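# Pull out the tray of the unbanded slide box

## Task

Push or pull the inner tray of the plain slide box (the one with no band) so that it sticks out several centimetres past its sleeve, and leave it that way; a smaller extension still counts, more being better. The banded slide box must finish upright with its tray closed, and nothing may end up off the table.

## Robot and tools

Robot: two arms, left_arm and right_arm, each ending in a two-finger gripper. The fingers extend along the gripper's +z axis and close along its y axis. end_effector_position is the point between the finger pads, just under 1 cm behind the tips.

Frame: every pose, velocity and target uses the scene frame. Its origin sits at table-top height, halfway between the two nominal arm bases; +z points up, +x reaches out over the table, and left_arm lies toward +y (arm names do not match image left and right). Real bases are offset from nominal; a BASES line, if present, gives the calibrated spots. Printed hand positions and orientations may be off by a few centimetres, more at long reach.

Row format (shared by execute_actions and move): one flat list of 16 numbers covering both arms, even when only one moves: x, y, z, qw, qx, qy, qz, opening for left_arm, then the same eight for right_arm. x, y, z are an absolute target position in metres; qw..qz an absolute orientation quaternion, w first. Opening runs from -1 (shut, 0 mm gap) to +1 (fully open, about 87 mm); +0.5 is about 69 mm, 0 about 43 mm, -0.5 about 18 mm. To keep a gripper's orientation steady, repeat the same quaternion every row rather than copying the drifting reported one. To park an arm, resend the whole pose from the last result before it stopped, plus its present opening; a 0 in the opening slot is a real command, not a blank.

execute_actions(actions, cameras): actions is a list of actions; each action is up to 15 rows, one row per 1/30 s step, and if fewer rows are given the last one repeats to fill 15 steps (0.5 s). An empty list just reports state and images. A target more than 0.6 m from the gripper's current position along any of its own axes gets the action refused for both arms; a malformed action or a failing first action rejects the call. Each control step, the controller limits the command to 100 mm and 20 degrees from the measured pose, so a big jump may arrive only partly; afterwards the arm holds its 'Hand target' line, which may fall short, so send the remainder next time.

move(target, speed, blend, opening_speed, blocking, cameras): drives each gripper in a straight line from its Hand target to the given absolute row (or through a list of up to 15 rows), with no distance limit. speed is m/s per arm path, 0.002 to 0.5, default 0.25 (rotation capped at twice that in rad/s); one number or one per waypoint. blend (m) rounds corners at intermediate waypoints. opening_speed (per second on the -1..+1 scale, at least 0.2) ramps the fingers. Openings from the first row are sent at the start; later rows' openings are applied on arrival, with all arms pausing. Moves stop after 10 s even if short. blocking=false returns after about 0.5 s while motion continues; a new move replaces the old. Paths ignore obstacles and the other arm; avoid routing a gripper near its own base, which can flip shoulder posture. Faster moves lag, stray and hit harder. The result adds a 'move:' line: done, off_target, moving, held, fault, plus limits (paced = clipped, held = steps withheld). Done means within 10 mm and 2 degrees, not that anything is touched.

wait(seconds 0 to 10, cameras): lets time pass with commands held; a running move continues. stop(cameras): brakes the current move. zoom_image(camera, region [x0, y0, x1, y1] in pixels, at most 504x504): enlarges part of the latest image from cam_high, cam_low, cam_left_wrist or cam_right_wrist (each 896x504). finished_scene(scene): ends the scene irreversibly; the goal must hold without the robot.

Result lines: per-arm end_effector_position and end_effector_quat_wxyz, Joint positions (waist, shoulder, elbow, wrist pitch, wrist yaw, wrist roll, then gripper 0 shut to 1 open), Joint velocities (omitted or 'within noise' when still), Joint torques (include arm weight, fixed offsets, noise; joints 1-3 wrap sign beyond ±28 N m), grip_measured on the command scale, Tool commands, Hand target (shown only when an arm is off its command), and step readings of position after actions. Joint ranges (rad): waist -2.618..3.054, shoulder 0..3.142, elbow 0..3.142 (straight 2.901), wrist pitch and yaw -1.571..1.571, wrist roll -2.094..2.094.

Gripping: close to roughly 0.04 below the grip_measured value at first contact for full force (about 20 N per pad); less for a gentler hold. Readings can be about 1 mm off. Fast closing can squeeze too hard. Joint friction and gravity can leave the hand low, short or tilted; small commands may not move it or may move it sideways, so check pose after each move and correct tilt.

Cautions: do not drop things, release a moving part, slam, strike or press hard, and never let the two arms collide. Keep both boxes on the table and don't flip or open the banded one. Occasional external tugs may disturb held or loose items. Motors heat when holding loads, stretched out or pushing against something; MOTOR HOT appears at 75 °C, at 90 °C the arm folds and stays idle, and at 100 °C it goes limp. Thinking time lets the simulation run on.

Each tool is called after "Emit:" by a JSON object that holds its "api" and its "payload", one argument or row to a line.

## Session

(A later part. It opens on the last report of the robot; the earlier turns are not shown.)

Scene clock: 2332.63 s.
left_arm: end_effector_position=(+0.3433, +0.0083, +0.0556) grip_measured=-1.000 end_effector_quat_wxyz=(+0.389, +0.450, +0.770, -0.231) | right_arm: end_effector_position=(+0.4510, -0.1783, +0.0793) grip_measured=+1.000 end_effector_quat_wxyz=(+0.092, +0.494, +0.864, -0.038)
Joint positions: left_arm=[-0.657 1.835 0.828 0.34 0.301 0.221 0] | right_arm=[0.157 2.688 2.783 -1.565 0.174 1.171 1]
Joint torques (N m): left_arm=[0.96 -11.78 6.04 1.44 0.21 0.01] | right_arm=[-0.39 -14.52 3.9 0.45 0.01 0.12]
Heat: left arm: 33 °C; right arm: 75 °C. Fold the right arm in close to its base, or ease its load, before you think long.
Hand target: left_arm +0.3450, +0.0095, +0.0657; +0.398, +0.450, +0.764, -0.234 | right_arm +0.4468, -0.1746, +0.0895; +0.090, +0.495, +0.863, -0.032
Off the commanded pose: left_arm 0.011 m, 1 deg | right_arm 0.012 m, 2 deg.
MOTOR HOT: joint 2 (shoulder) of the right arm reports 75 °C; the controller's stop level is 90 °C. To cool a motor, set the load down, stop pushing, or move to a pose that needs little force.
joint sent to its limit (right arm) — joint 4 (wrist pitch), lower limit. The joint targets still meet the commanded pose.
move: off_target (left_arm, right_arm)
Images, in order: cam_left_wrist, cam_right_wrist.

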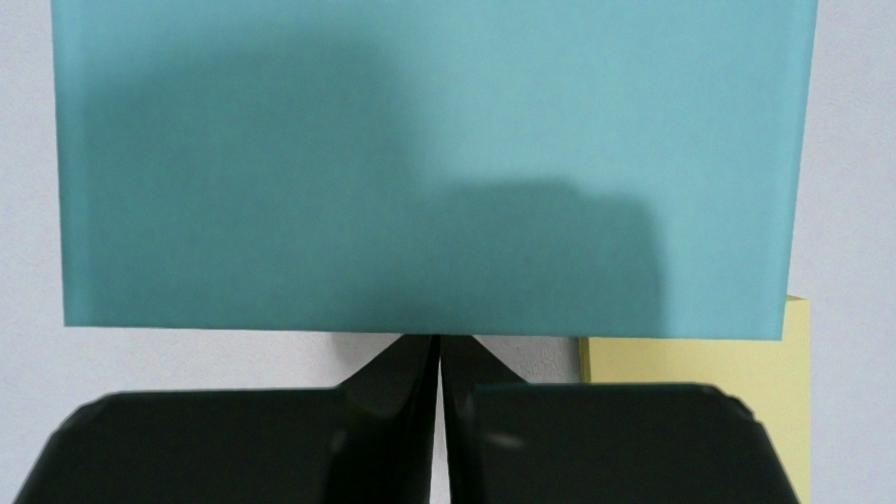

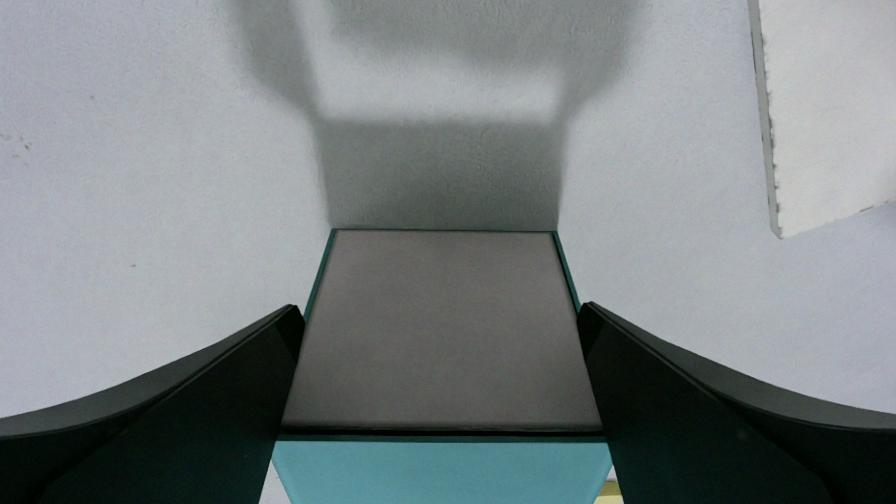

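Emit:
{"api": "move", "payload": {
  "target": [0.366,-0.028,0.066,0.3978,0.4502,0.7643,-0.2343,-1,0.433,-0.142,0.09,0.076,0.495,0.8645,-0.0433,1],
  "speed": 0.05,
  "cameras": ["cam_left_wrist","cam_right_wrist"]
}}

Scene clock: 2345.30 s.
left_arm: end_effector_position=(+0.3571, -0.0062, +0.0605) grip_measured=-1.000 end_effector_quat_wxyz=(+0.379, +0.449, +0.776, -0.228) | right_arm: end_effector_position=(+0.4535, -0.1855, +0.0753) grip_measured=+1.000 end_effector_quat_wxyz=(+0.121, +0.507, +0.850, -0.072)
Joint positions: left_arm=[-0.666 1.885 0.943 0.254 0.289 0.213 0] | right_arm=[0.173 2.667 2.725 -1.532 0.266 1.22 1]
Joint torques (N m): left_arm=[-2.3 -6.17 10.81 1.83 0.06 -0.17] | right_arm=[3.73 -15.54 3.37 0.04 -0.76 0.33]
Heat: left arm: 34 °C; right arm: 80 °C. Fold the right arm in close to its base, or ease its load, before you think long.
Hand target: left_arm +0.3645, -0.0268, +0.0668; +0.398, +0.450, +0.764, -0.235 | right_arm +0.4335, -0.1443, +0.0896; +0.083, +0.495, +0.864, -0.039
Off the commanded pose: left_arm 0.024 m, 3 deg | right_arm 0.050 m, 7 deg.
MOTOR HOT: still on. Joint 2 (shoulder) of the right arm reports 80 °C.
joint sent to its limit (right arm) — joint 4 (wrist pitch), lower limit. The joint targets still meet the commanded pose.
move: off_target (left_arm, right_arm)
Images, in order: cam_left_wrist, cam_right_wrist.

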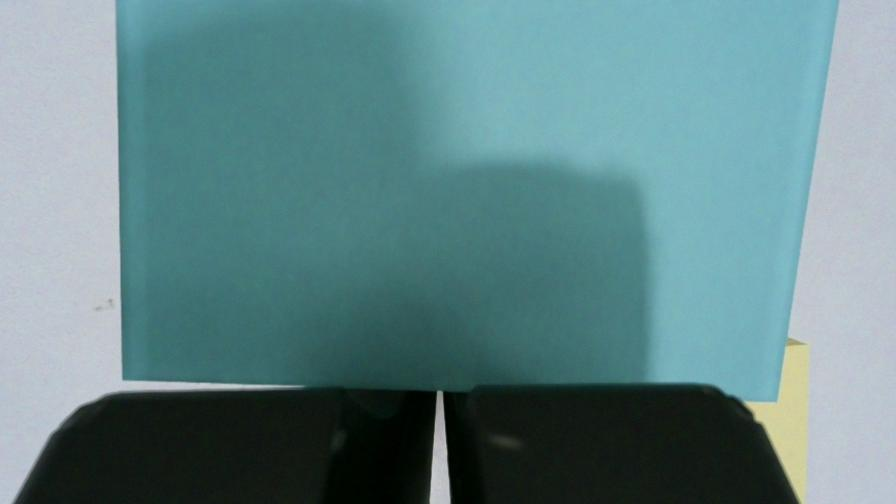

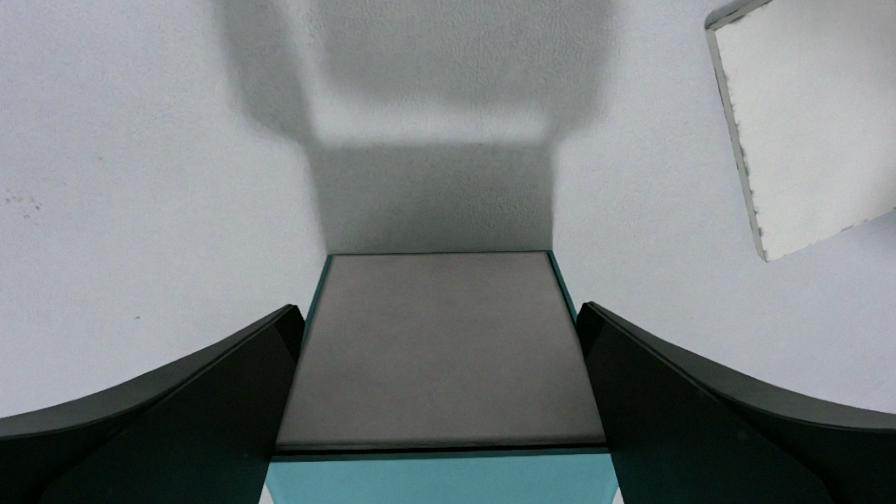

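Emit:
{"api": "move", "payload": {
  "target": [0.388,-0.064,0.07,0.3978,0.4502,0.7643,-0.2343,-1,0.418,-0.108,0.092,0.076,0.495,0.8645,-0.0433,1],
  "speed": 0.06,
  "cameras": ["cam_left_wrist","cam_right_wrist"]
}}

Scene clock: 2353.33 s.
left_arm: end_effector_position=(+0.3750, -0.0209, +0.0604) grip_measured=-1.000 end_effector_quat_wxyz=(+0.357, +0.444, +0.794, -0.214) | right_arm: end_effector_position=(+0.4606, -0.2067, +0.0880) grip_measured=+1.000 end_effector_quat_wxyz=(+0.181, +0.525, +0.824, -0.114)
Joint positions: left_arm=[-0.676 1.967 1.109 0.115 0.256 0.199 0] | right_arm=[0.18 2.618 2.666 -1.494 0.414 1.273 1]
Joint torques (N m): left_arm=[-4.77 -5.46 12.66 2.42 0.13 -0.18] | right_arm=[7.51 -14.83 3.34 -0.37 -1.87 0.38]
Heat: left arm: 34 °C; right arm: 80 °C. Fold the right arm in close to its base, or ease its load, before you think long.
Hand target: left_arm +0.3830, -0.0601, +0.0731; +0.397, +0.450, +0.764, -0.236 | right_arm +0.4214, -0.1237, +0.0949; +0.086, +0.495, +0.863, -0.048
Off the commanded pose: left_arm 0.046 m, 6 deg | right_arm 0.108 m, 16 deg; position clipped.
MOTOR HOT: still on. Joint 2 (shoulder) of the right arm reports 80 °C.
joint sent to its limit (right arm) — joint 4 (wrist pitch), lower limit. The joint targets are off in position, not in orientation.
move: off_target (left_arm, right_arm); limits=paced
Images, in order: cam_left_wrist, cam_right_wrist.

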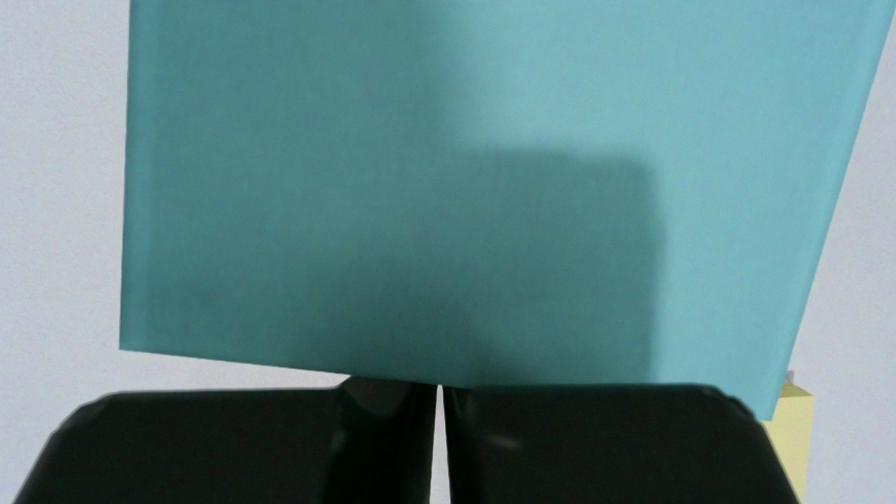

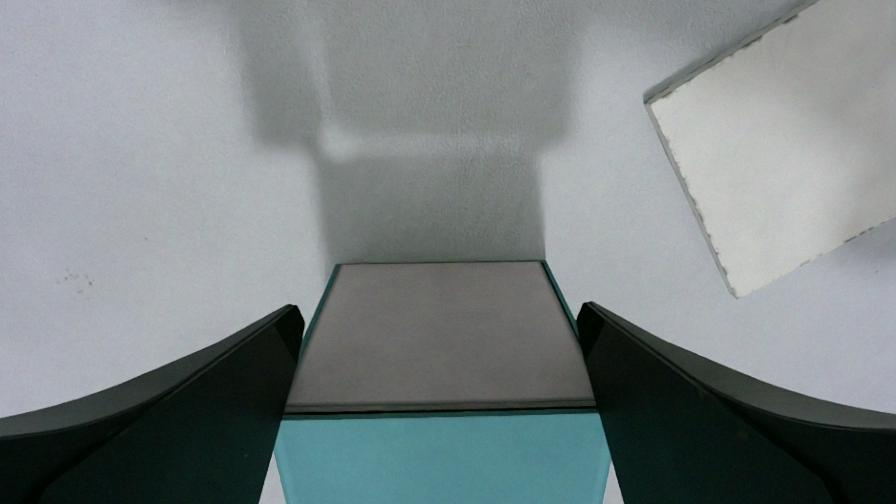

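Emit:
{"api": "move", "payload": {
  "target": [
    [0.355,-0.005,0.07,0.3978,0.4502,0.7643,-0.2343,-1,0.466,-0.215,0.09,0.15,0.51,0.84,-0.08,1],
    [0.315,0.075,0.10,0.3978,0.4502,0.7643,-0.2343,-1,0.46,-0.215,0.22,0.15,0.51,0.84,-0.08,1],
    [0.315,0.075,0.10,0.3978,0.4502,0.7643,-0.2343,-1,0.34,-0.25,0.22,0.377,-0.1605,0.91,0.0665,-1]
  ],
  "speed": 0.12
}}

Scene clock: 2424.00 s.
left_arm: end_effector_position=(+0.3204, +0.0702, +0.0991) grip_measured=-1.000 end_effector_quat_wxyz=(+0.401, +0.448, +0.764, -0.233) | right_arm: end_effector_position=(+0.3411, -0.2500, +0.2146) grip_measured=-0.959 end_effector_quat_wxyz=(+0.364, -0.157, +0.916, +0.065)
Joint positions: left_arm=[-0.535 1.511 0.667 0.177 0.397 0.3 0] | right_arm=[-0.065 1.519 1.393 -0.734 -0.29 -0.312 0.021]
Joint torques (N m): left_arm=[0.75 -8.76 5.41 1.31 0.29 -0.02] | right_arm=[-1.13 -7.77 4.88 2.03 -0.29 -0.05]
Heat: left arm: 35 °C; right arm: 74 °C. Fold the right arm in close to its base, or ease its load, before you think long.
Hand target: left_arm +0.3152, +0.0747, +0.0998; +0.398, +0.450, +0.764, -0.234 | right_arm +0.3400, -0.2500, +0.2199; +0.377, -0.161, +0.910, +0.066
Off the commanded pose: left_arm 0.007 m, 0 deg | right_arm 0.005 m, 2 deg.
MOTOR HOT: still on. Joint 2 (shoulder) of the right arm reports 74 °C.
move: done

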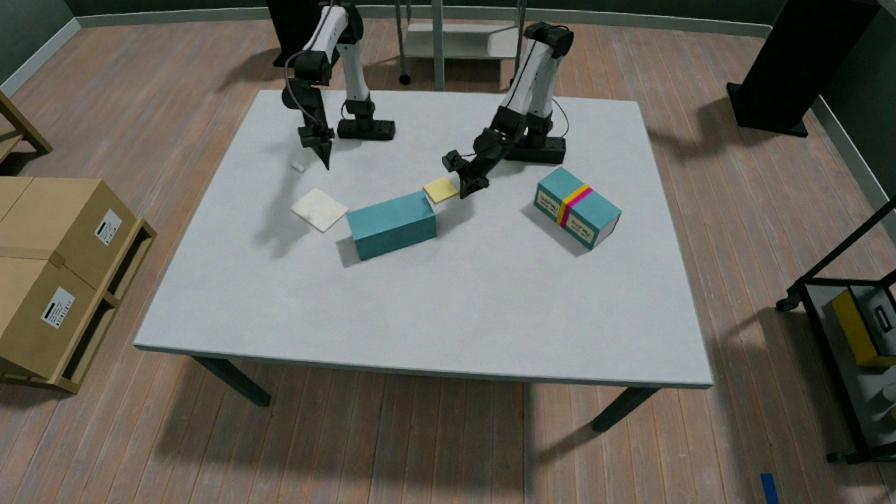

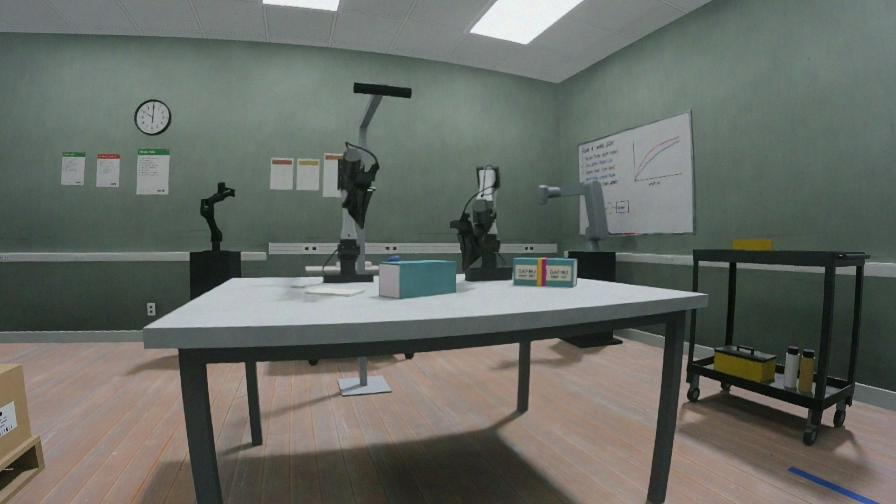

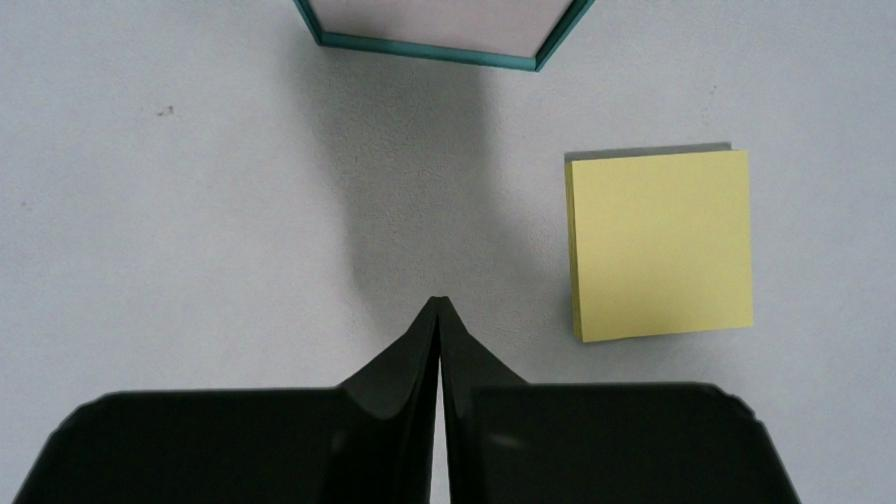

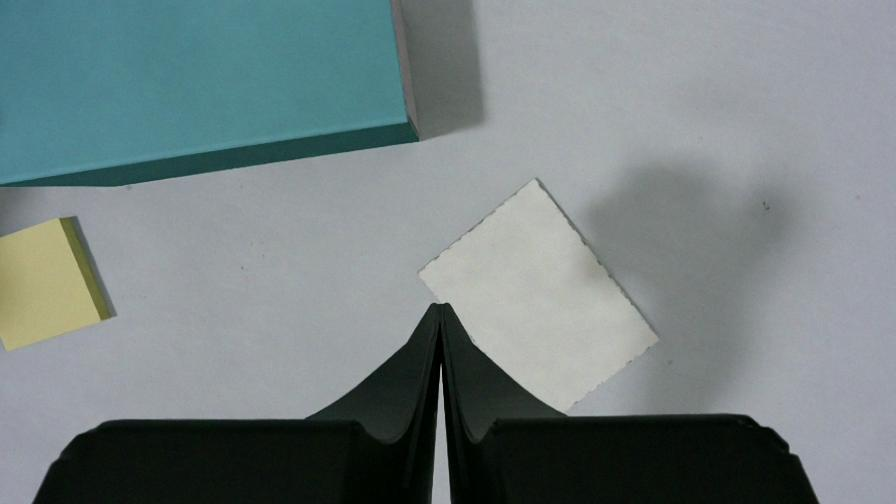

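Emit:
{"api": "move", "payload": {
  "target": [
    [0.315,0.075,0.13,0.3978,0.4502,0.7643,-0.2343,-1,0.351,-0.222,0.08,0.377,-0.1605,0.91,0.0665,-1],
    [0.315,0.075,0.13,0.3978,0.4502,0.7643,-0.2343,-1,0.50,-0.17,0.08,0.377,-0.1605,0.91,0.0665,-1]
  ],
  "speed": 0.1
}}

Scene clock: 2439.13 s.
left_arm: end_effector_position=(+0.3088, +0.0776, +0.1121) grip_measured=-1.000 end_effector_quat_wxyz=(+0.381, +0.449, +0.774, -0.232) | right_arm: end_effector_position=(+0.4922, -0.1724, +0.0715) grip_measured=-0.959 end_effector_quat_wxyz=(+0.369, -0.163, +0.912, +0.071)
Joint positions: left_arm=[-0.535 1.438 0.696 0.03 0.397 0.301 0] | right_arm=[0.127 2.152 1.611 -0.275 -0.177 -0.172 0.021]
Joint torques (N m): left_arm=[0.83 -8.46 9.99 1.26 0.19 0.05] | right_arm=[-0.17 -9.8 9.18 1.73 0.02 0.14]
Heat: left arm: 34 °C; right arm: 67 °C.
Hand target: left_arm +0.3149, +0.0750, +0.1298; +0.398, +0.450, +0.764, -0.234 | right_arm +0.4997, -0.1701, +0.0800; +0.377, -0.160, +0.910, +0.067
Off the commanded pose: left_arm 0.019 m, 2 deg | right_arm 0.012 m, 1 deg.
MOTOR HOT: cleared for the motors of the right arm.
move: off_target (left_arm, right_arm)

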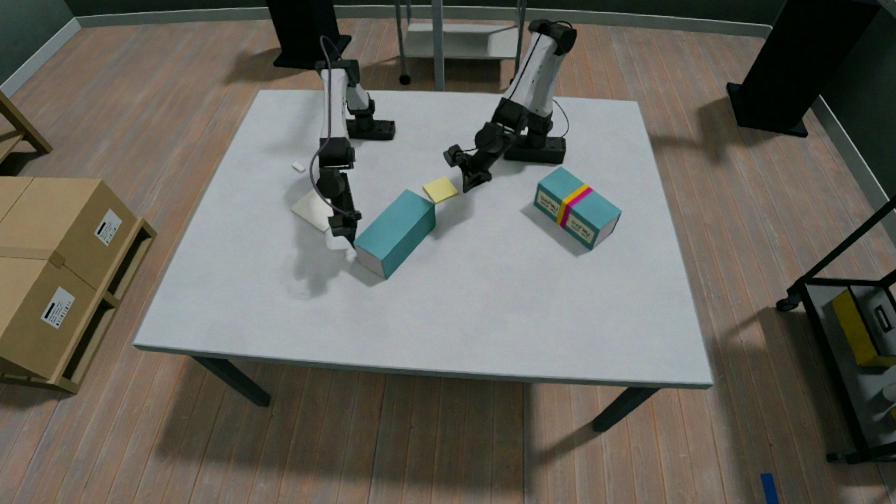

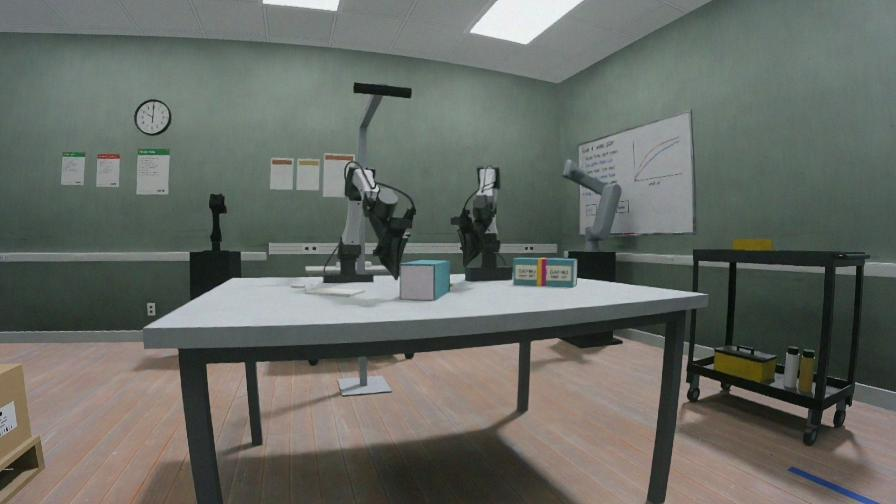

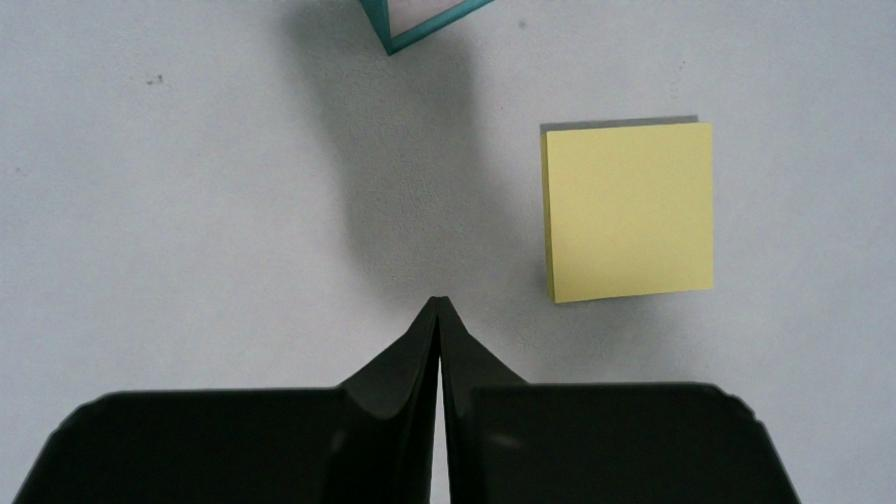

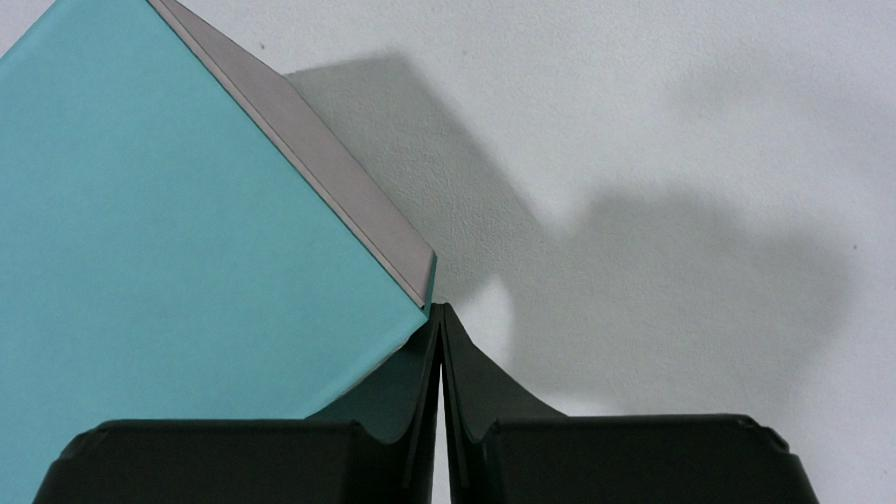

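Emit:
{"api": "zoom_image", "payload": {
  "camera": "cam_right_wrist",
  "region": [350, 220, 470, 330]
}}

Emit:
{"api": "move", "payload": {
  "target": [0.315,0.075,0.13,0.3978,0.4502,0.7643,-0.2343,-1,0.545,-0.10,0.08,0.377,-0.1605,0.91,0.0665,-1],
  "speed": 0.1
}}

Scaled by 4.200 from the camera's 896x504 image, which has a finer 1280x720 frame.

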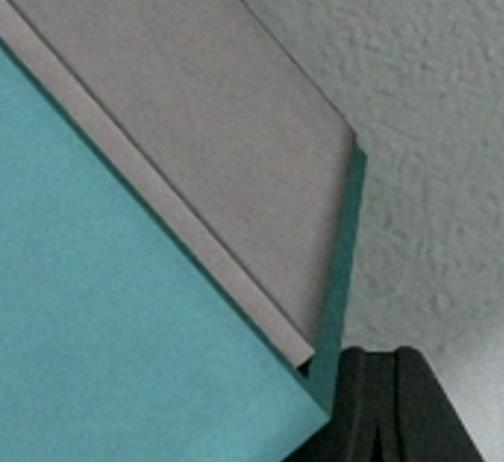

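Scene clock: 2447.50 s.
left_arm: end_effector_position=(+0.3088, +0.0776, +0.1121) grip_measured=-1.000 end_effector_quat_wxyz=(+0.381, +0.449, +0.774, -0.232) | right_arm: end_effector_position=(+0.5389, -0.1031, +0.0715) grip_measured=-0.959 end_effector_quat_wxyz=(+0.369, -0.163, +0.912, +0.069)
Joint positions: left_arm=[-0.535 1.438 0.696 0.03 0.397 0.301 0] | right_arm=[0.252 2.395 2.02 -0.431 -0.088 -0.083 0.021]
Joint torques (N m): left_arm=[0.61 -8.59 9.88 1.23 0.3 -0.01] | right_arm=[-0.24 -11.38 9.43 1.78 0.04 0.12]
Hand target: left_arm +0.3149, +0.0750, +0.1298; +0.398, +0.450, +0.764, -0.234 | right_arm +0.5447, -0.1000, +0.0802; +0.378, -0.160, +0.910, +0.067
Off the commanded pose: left_arm 0.019 m, 2 deg | right_arm 0.011 m, 1 deg.
move: off_target (left_arm, right_arm)

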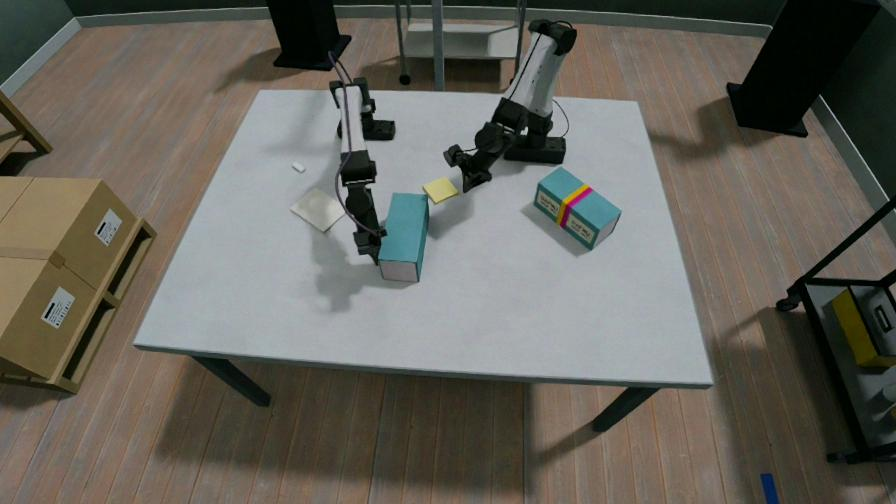

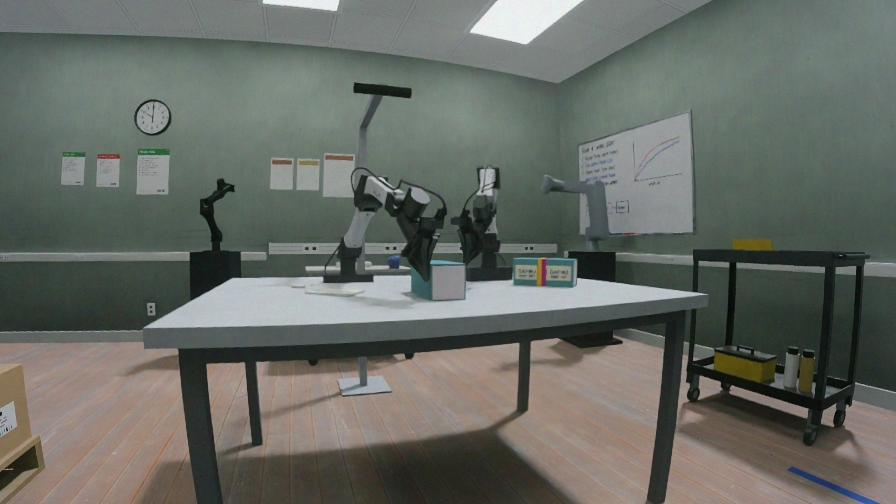

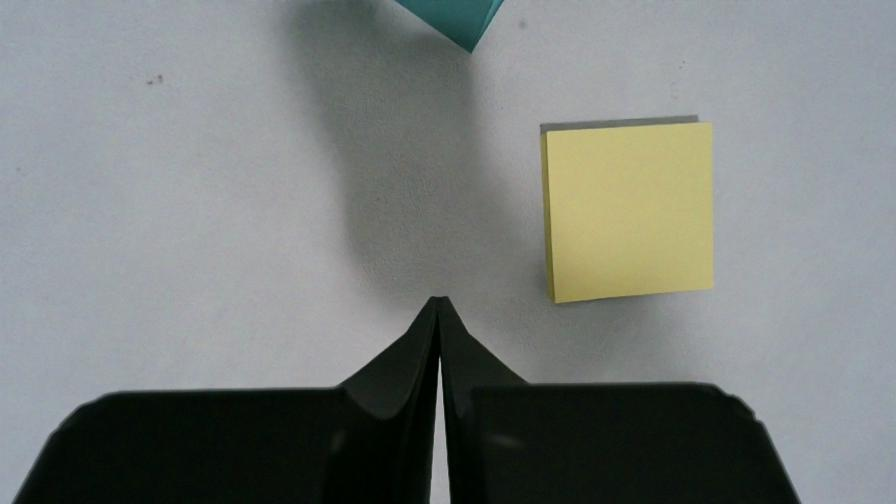

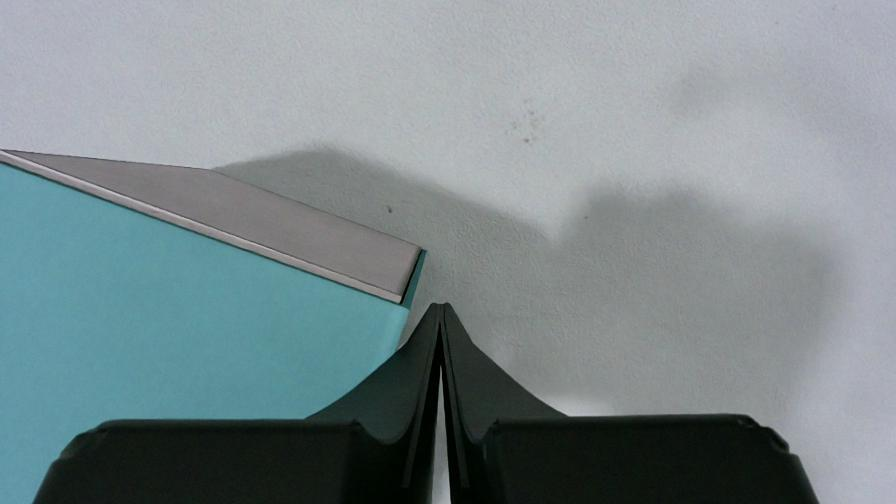

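Emit:
{"api": "move", "payload": {
  "target": [
    [0.28,0.07,0.16,0.2855,-0.3116,0.6682,-0.6124,0,0.535,-0.14,0.10,0.377,-0.1605,0.91,0.0665,-1],
    [0.262,0.015,0.135,0.2855,-0.3116,0.6682,-0.6124,0,0.40,-0.25,0.2,0.377,-0.1605,0.91,0.0665,-1]
  ],
  "speed": 0.15
}}

Scene clock: 2488.37 s.
left_arm: end_effector_position=(+0.2597, +0.0185, +0.1346) grip_measured=+0.000 end_effector_quat_wxyz=(+0.282, -0.310, +0.678, -0.603) | right_arm: end_effector_position=(+0.4076, -0.2520, +0.1987) grip_measured=-0.959 end_effector_quat_wxyz=(+0.379, -0.156, +0.910, +0.061)
Joint positions: left_arm=[-0.884 1.84 0.164 1.56 -0.211 -1.586 0.5] | right_arm=[-0.055 1.738 1.543 -0.628 -0.28 -0.3 0.021]
Joint torques (N m): left_arm=[-0.69 -3.95 4.51 1.8 -0.07 -0.03] | right_arm=[-0.8 -9.42 4.81 1.73 -0.29 -0.05]
Hand target: left_arm +0.2620, +0.0150, +0.1354; +0.283, -0.314, +0.674, -0.605 | right_arm +0.4002, -0.2500, +0.1999; +0.377, -0.160, +0.910, +0.066
Off the commanded pose: left_arm 0.004 m, 2 deg | right_arm 0.008 m, 1 deg.
joint sent to its limit (left arm) — joint 4 (wrist pitch), upper limit. The joint targets still meet the commanded pose.
move: done

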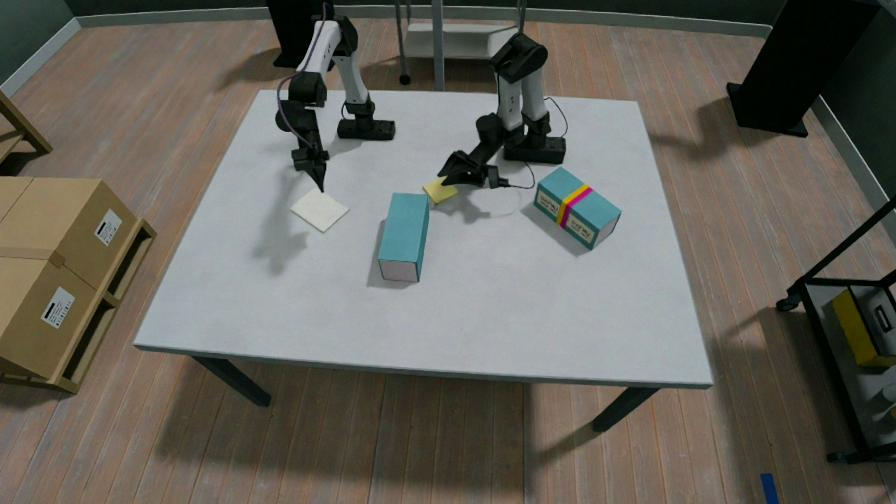

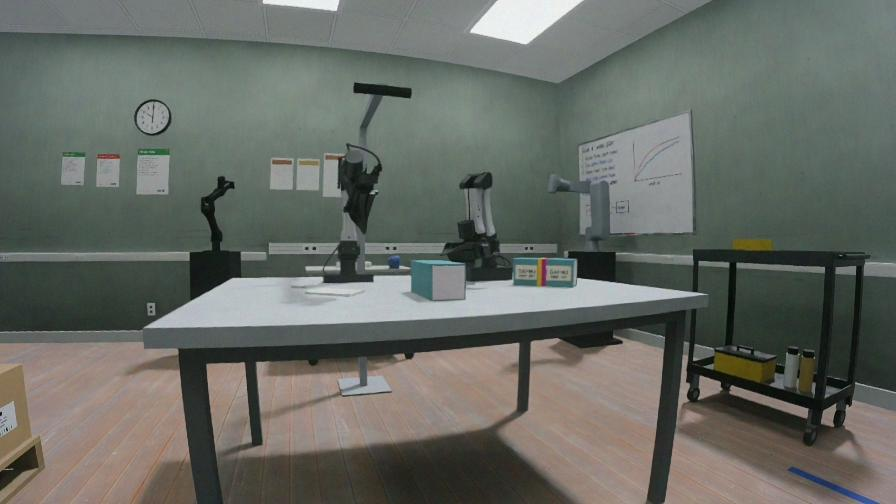

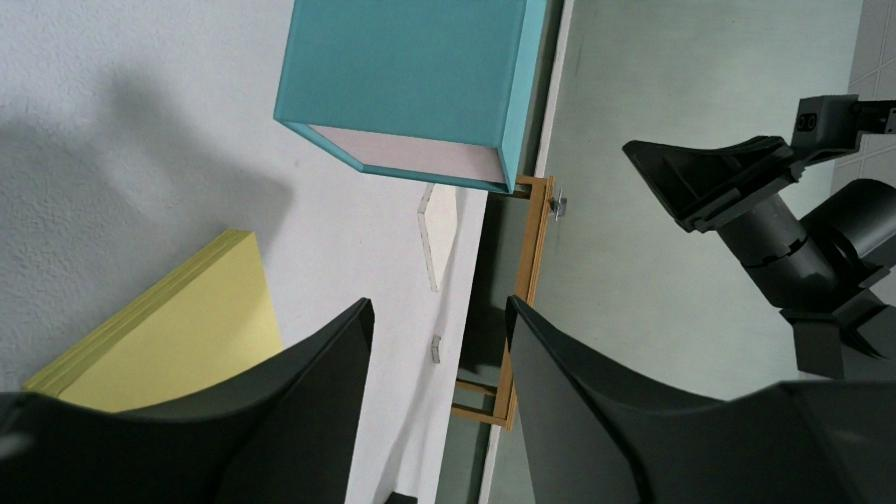

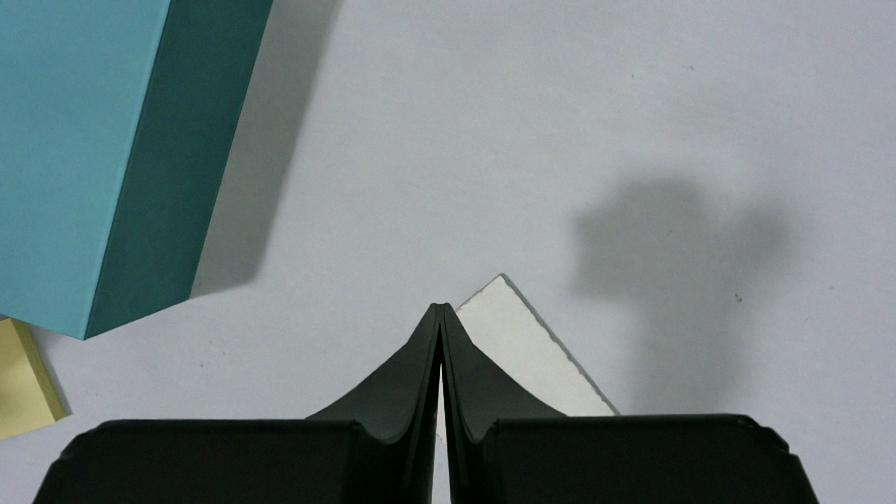

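Emit:
{"api": "zoom_image", "payload": {
  "camera": "cam_low",
  "region": [390, 210, 550, 310]
}}

Scaled by 3.150 from the camera's 896x504 image, which has a finer 1280x720 frame.

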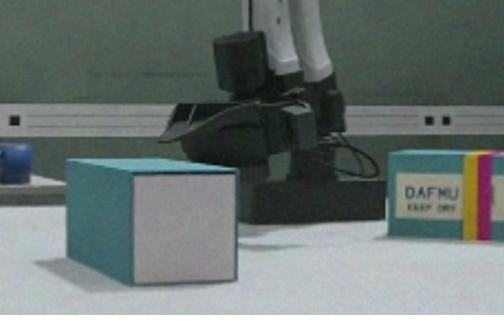

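Emit:
{"api": "move", "payload": {
  "target": [0.228,-0.03,0.145,0.2311,-0.2522,0.6928,-0.6348,0,0.40,-0.25,0.2,0.377,-0.1605,0.91,0.0665,-1],
  "speed": 0.1,
  "cameras": ["cam_high","cam_low","cam_left_wrist"]
}}

Emit:
{"api": "zoom_image", "payload": {
  "camera": "cam_low",
  "region": [390, 210, 550, 310]
}}

Emit:
{"api": "zoom_image", "payload": {
  "camera": "cam_high",
  "region": [340, 130, 540, 250]
}}

Scene clock: 2545.13 s.
left_arm: end_effector_position=(+0.2292, -0.0243, +0.1446) grip_measured=+0.000 end_effector_quat_wxyz=(+0.235, -0.258, +0.691, -0.633) | right_arm: end_effector_position=(+0.4074, -0.2518, +0.1985) grip_measured=-0.959 end_effector_quat_wxyz=(+0.379, -0.157, +0.910, +0.061)
Joint positions: left_arm=[-0.989 1.84 0.239 1.511 -0.162 -1.587 0.5] | right_arm=[-0.055 1.738 1.543 -0.629 -0.281 -0.301 0.021]
Joint torques (N m): left_arm=[-0.61 -5.24 4.93 1.61 0.1 0.06] | right_arm=[-0.81 -9.42 4.81 1.74 -0.27 -0.03]
Heat: left arm: 36 °C; right arm: 59 °C.
Hand target: left_arm +0.2279, -0.0299, +0.1450; +0.231, -0.252, +0.693, -0.635 | right_arm +0.4002, -0.2500, +0.1999; +0.377, -0.160, +0.910, +0.066
Off the commanded pose: left_arm 0.006 m, 1 deg | right_arm 0.008 m, 1 deg.
move: done
Images, in order: cam_high, cam_low, cam_left_wrist.

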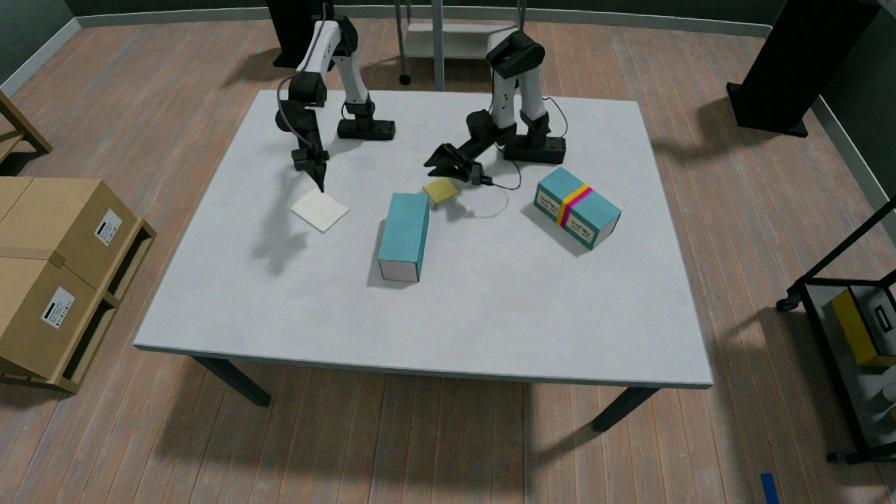

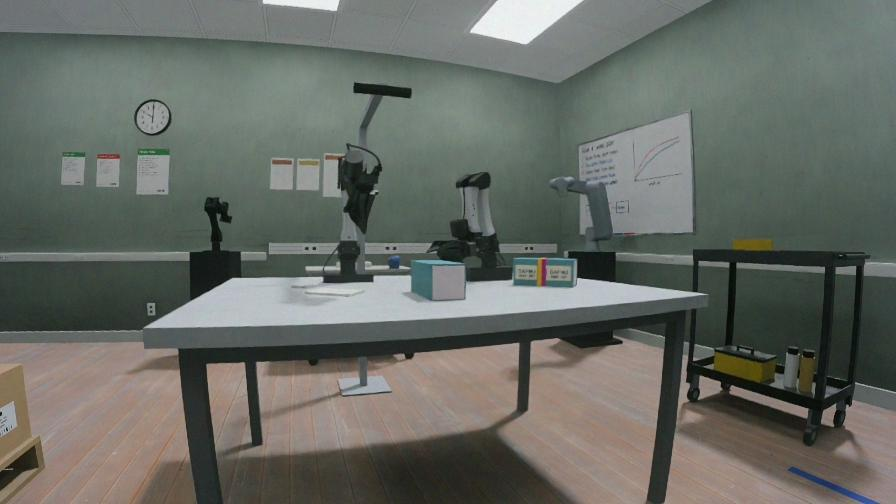

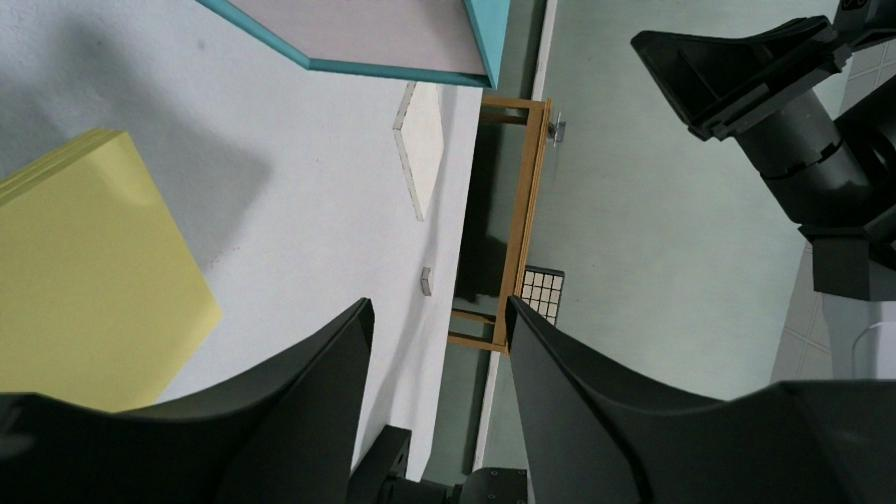

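Scaled by 3.150 from the camera's 896x504 image, which has a finer 1280x720 frame.

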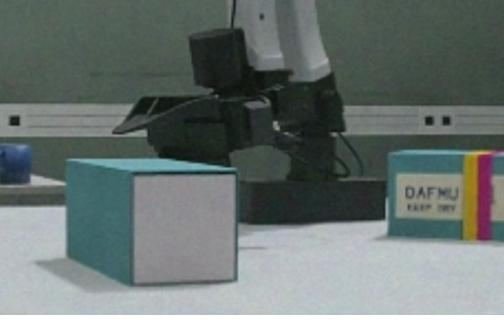

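Scaled by 2.520 from the camera's 896x504 image, which has a finer 1280x720 frame.

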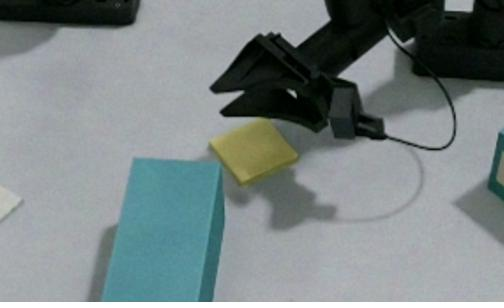

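Emit:
{"api": "move", "payload": {
  "target": [0.237,-0.040,0.112,0.2311,-0.2522,0.6928,-0.6348,0,0.40,-0.25,0.2,0.377,-0.1605,0.91,0.0665,-1],
  "speed": 0.08,
  "cameras": ["cam_high","cam_low","cam_left_wrist"]
}}

Emit:
{"api": "zoom_image", "payload": {
  "camera": "cam_low",
  "region": [390, 210, 550, 310]
}}

Emit:
{"api": "zoom_image", "payload": {
  "camera": "cam_high",
  "region": [340, 130, 540, 250]
}}

Scene clock: 2574.90 s.
left_arm: end_effector_position=(+0.2348, -0.0369, +0.1133) grip_measured=+0.000 end_effector_quat_wxyz=(+0.228, -0.258, +0.709, -0.616) | right_arm: end_effector_position=(+0.4073, -0.2518, +0.1985) grip_measured=-0.959 end_effector_quat_wxyz=(+0.379, -0.157, +0.910, +0.061)
Joint positions: left_arm=[-0.989 2.001 0.301 1.56 -0.152 -1.587 0.5] | right_arm=[-0.055 1.738 1.543 -0.63 -0.281 -0.301 0.021]
Joint torques (N m): left_arm=[0.61 -5.23 4.18 1.82 0.12 0.05] | right_arm=[-0.8 -9.42 4.79 1.74 -0.27 -0.03]
Hand target: left_arm +0.2370, -0.0400, +0.1124; +0.227, -0.256, +0.708, -0.618 | right_arm +0.4001, -0.2500, +0.1998; +0.377, -0.160, +0.910, +0.067
Off the commanded pose: left_arm 0.004 m, 3 deg | right_arm 0.008 m, 1 deg.
joint sent to its limit (left arm) — joint 4 (wrist pitch), upper limit. The joint targets are off in orientation, not in position.
move: off_target (left_arm)
Images, in order: cam_high, cam_low, cam_left_wrist.

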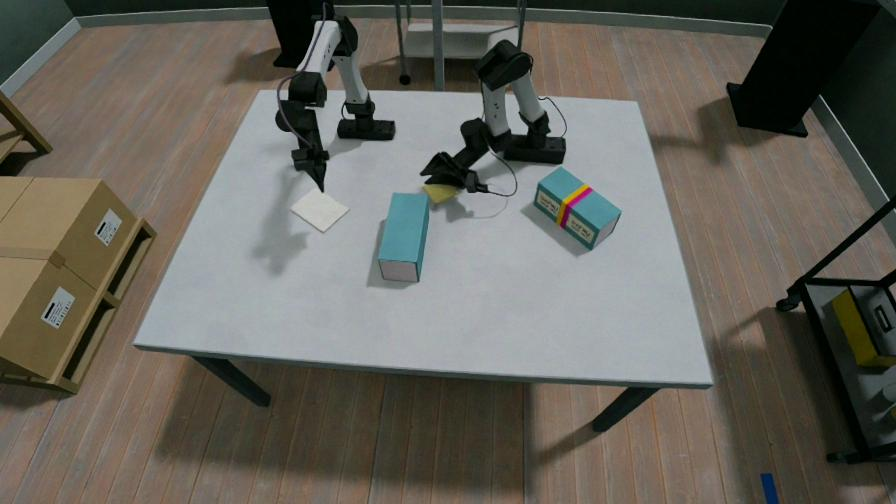

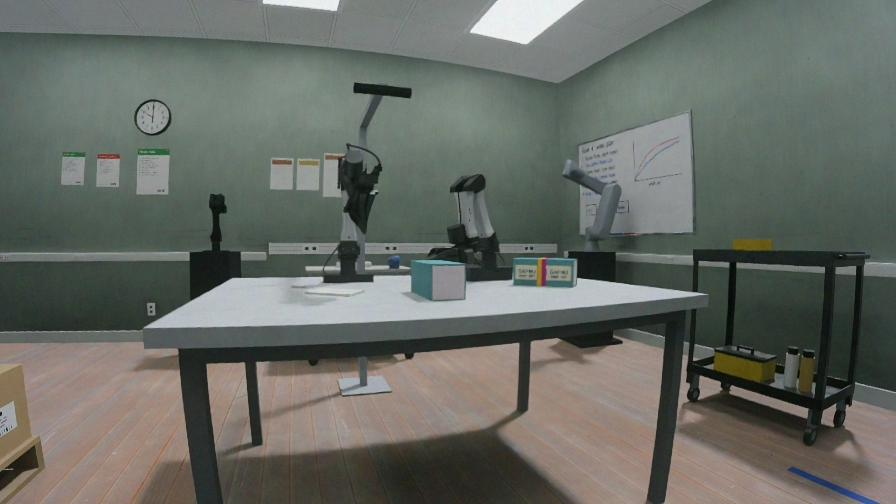

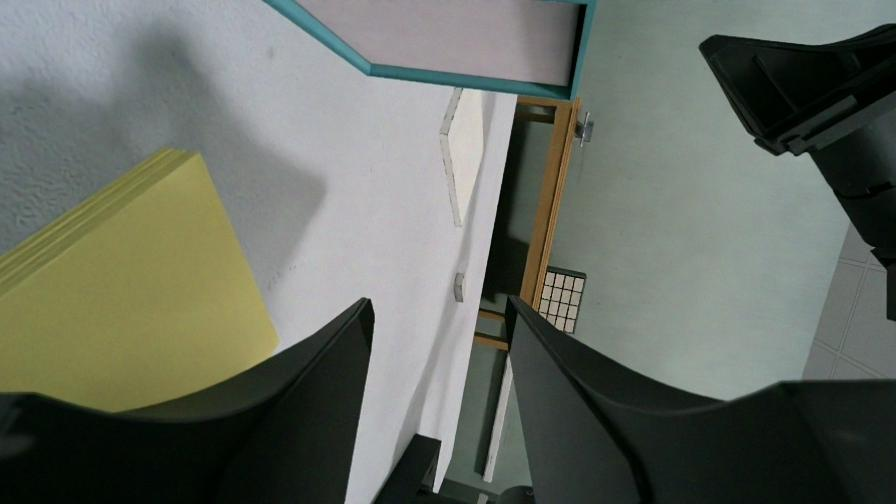

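Scaled by 3.150 from the camera's 896x504 image, which has a finer 1280x720 frame.

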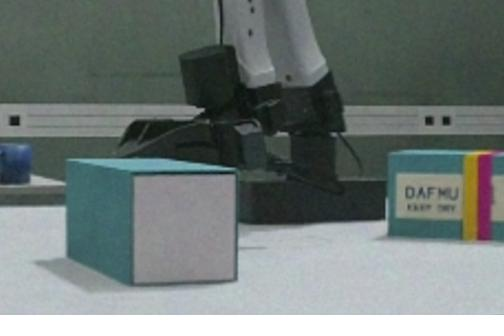

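Scaled by 2.520 from the camera's 896x504 image, which has a finer 1280x720 frame.

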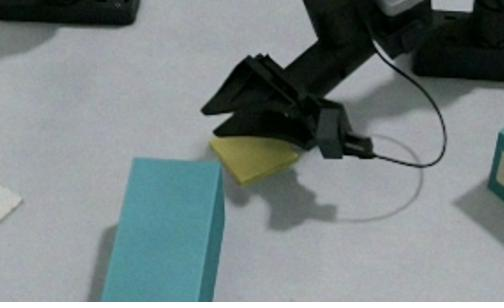

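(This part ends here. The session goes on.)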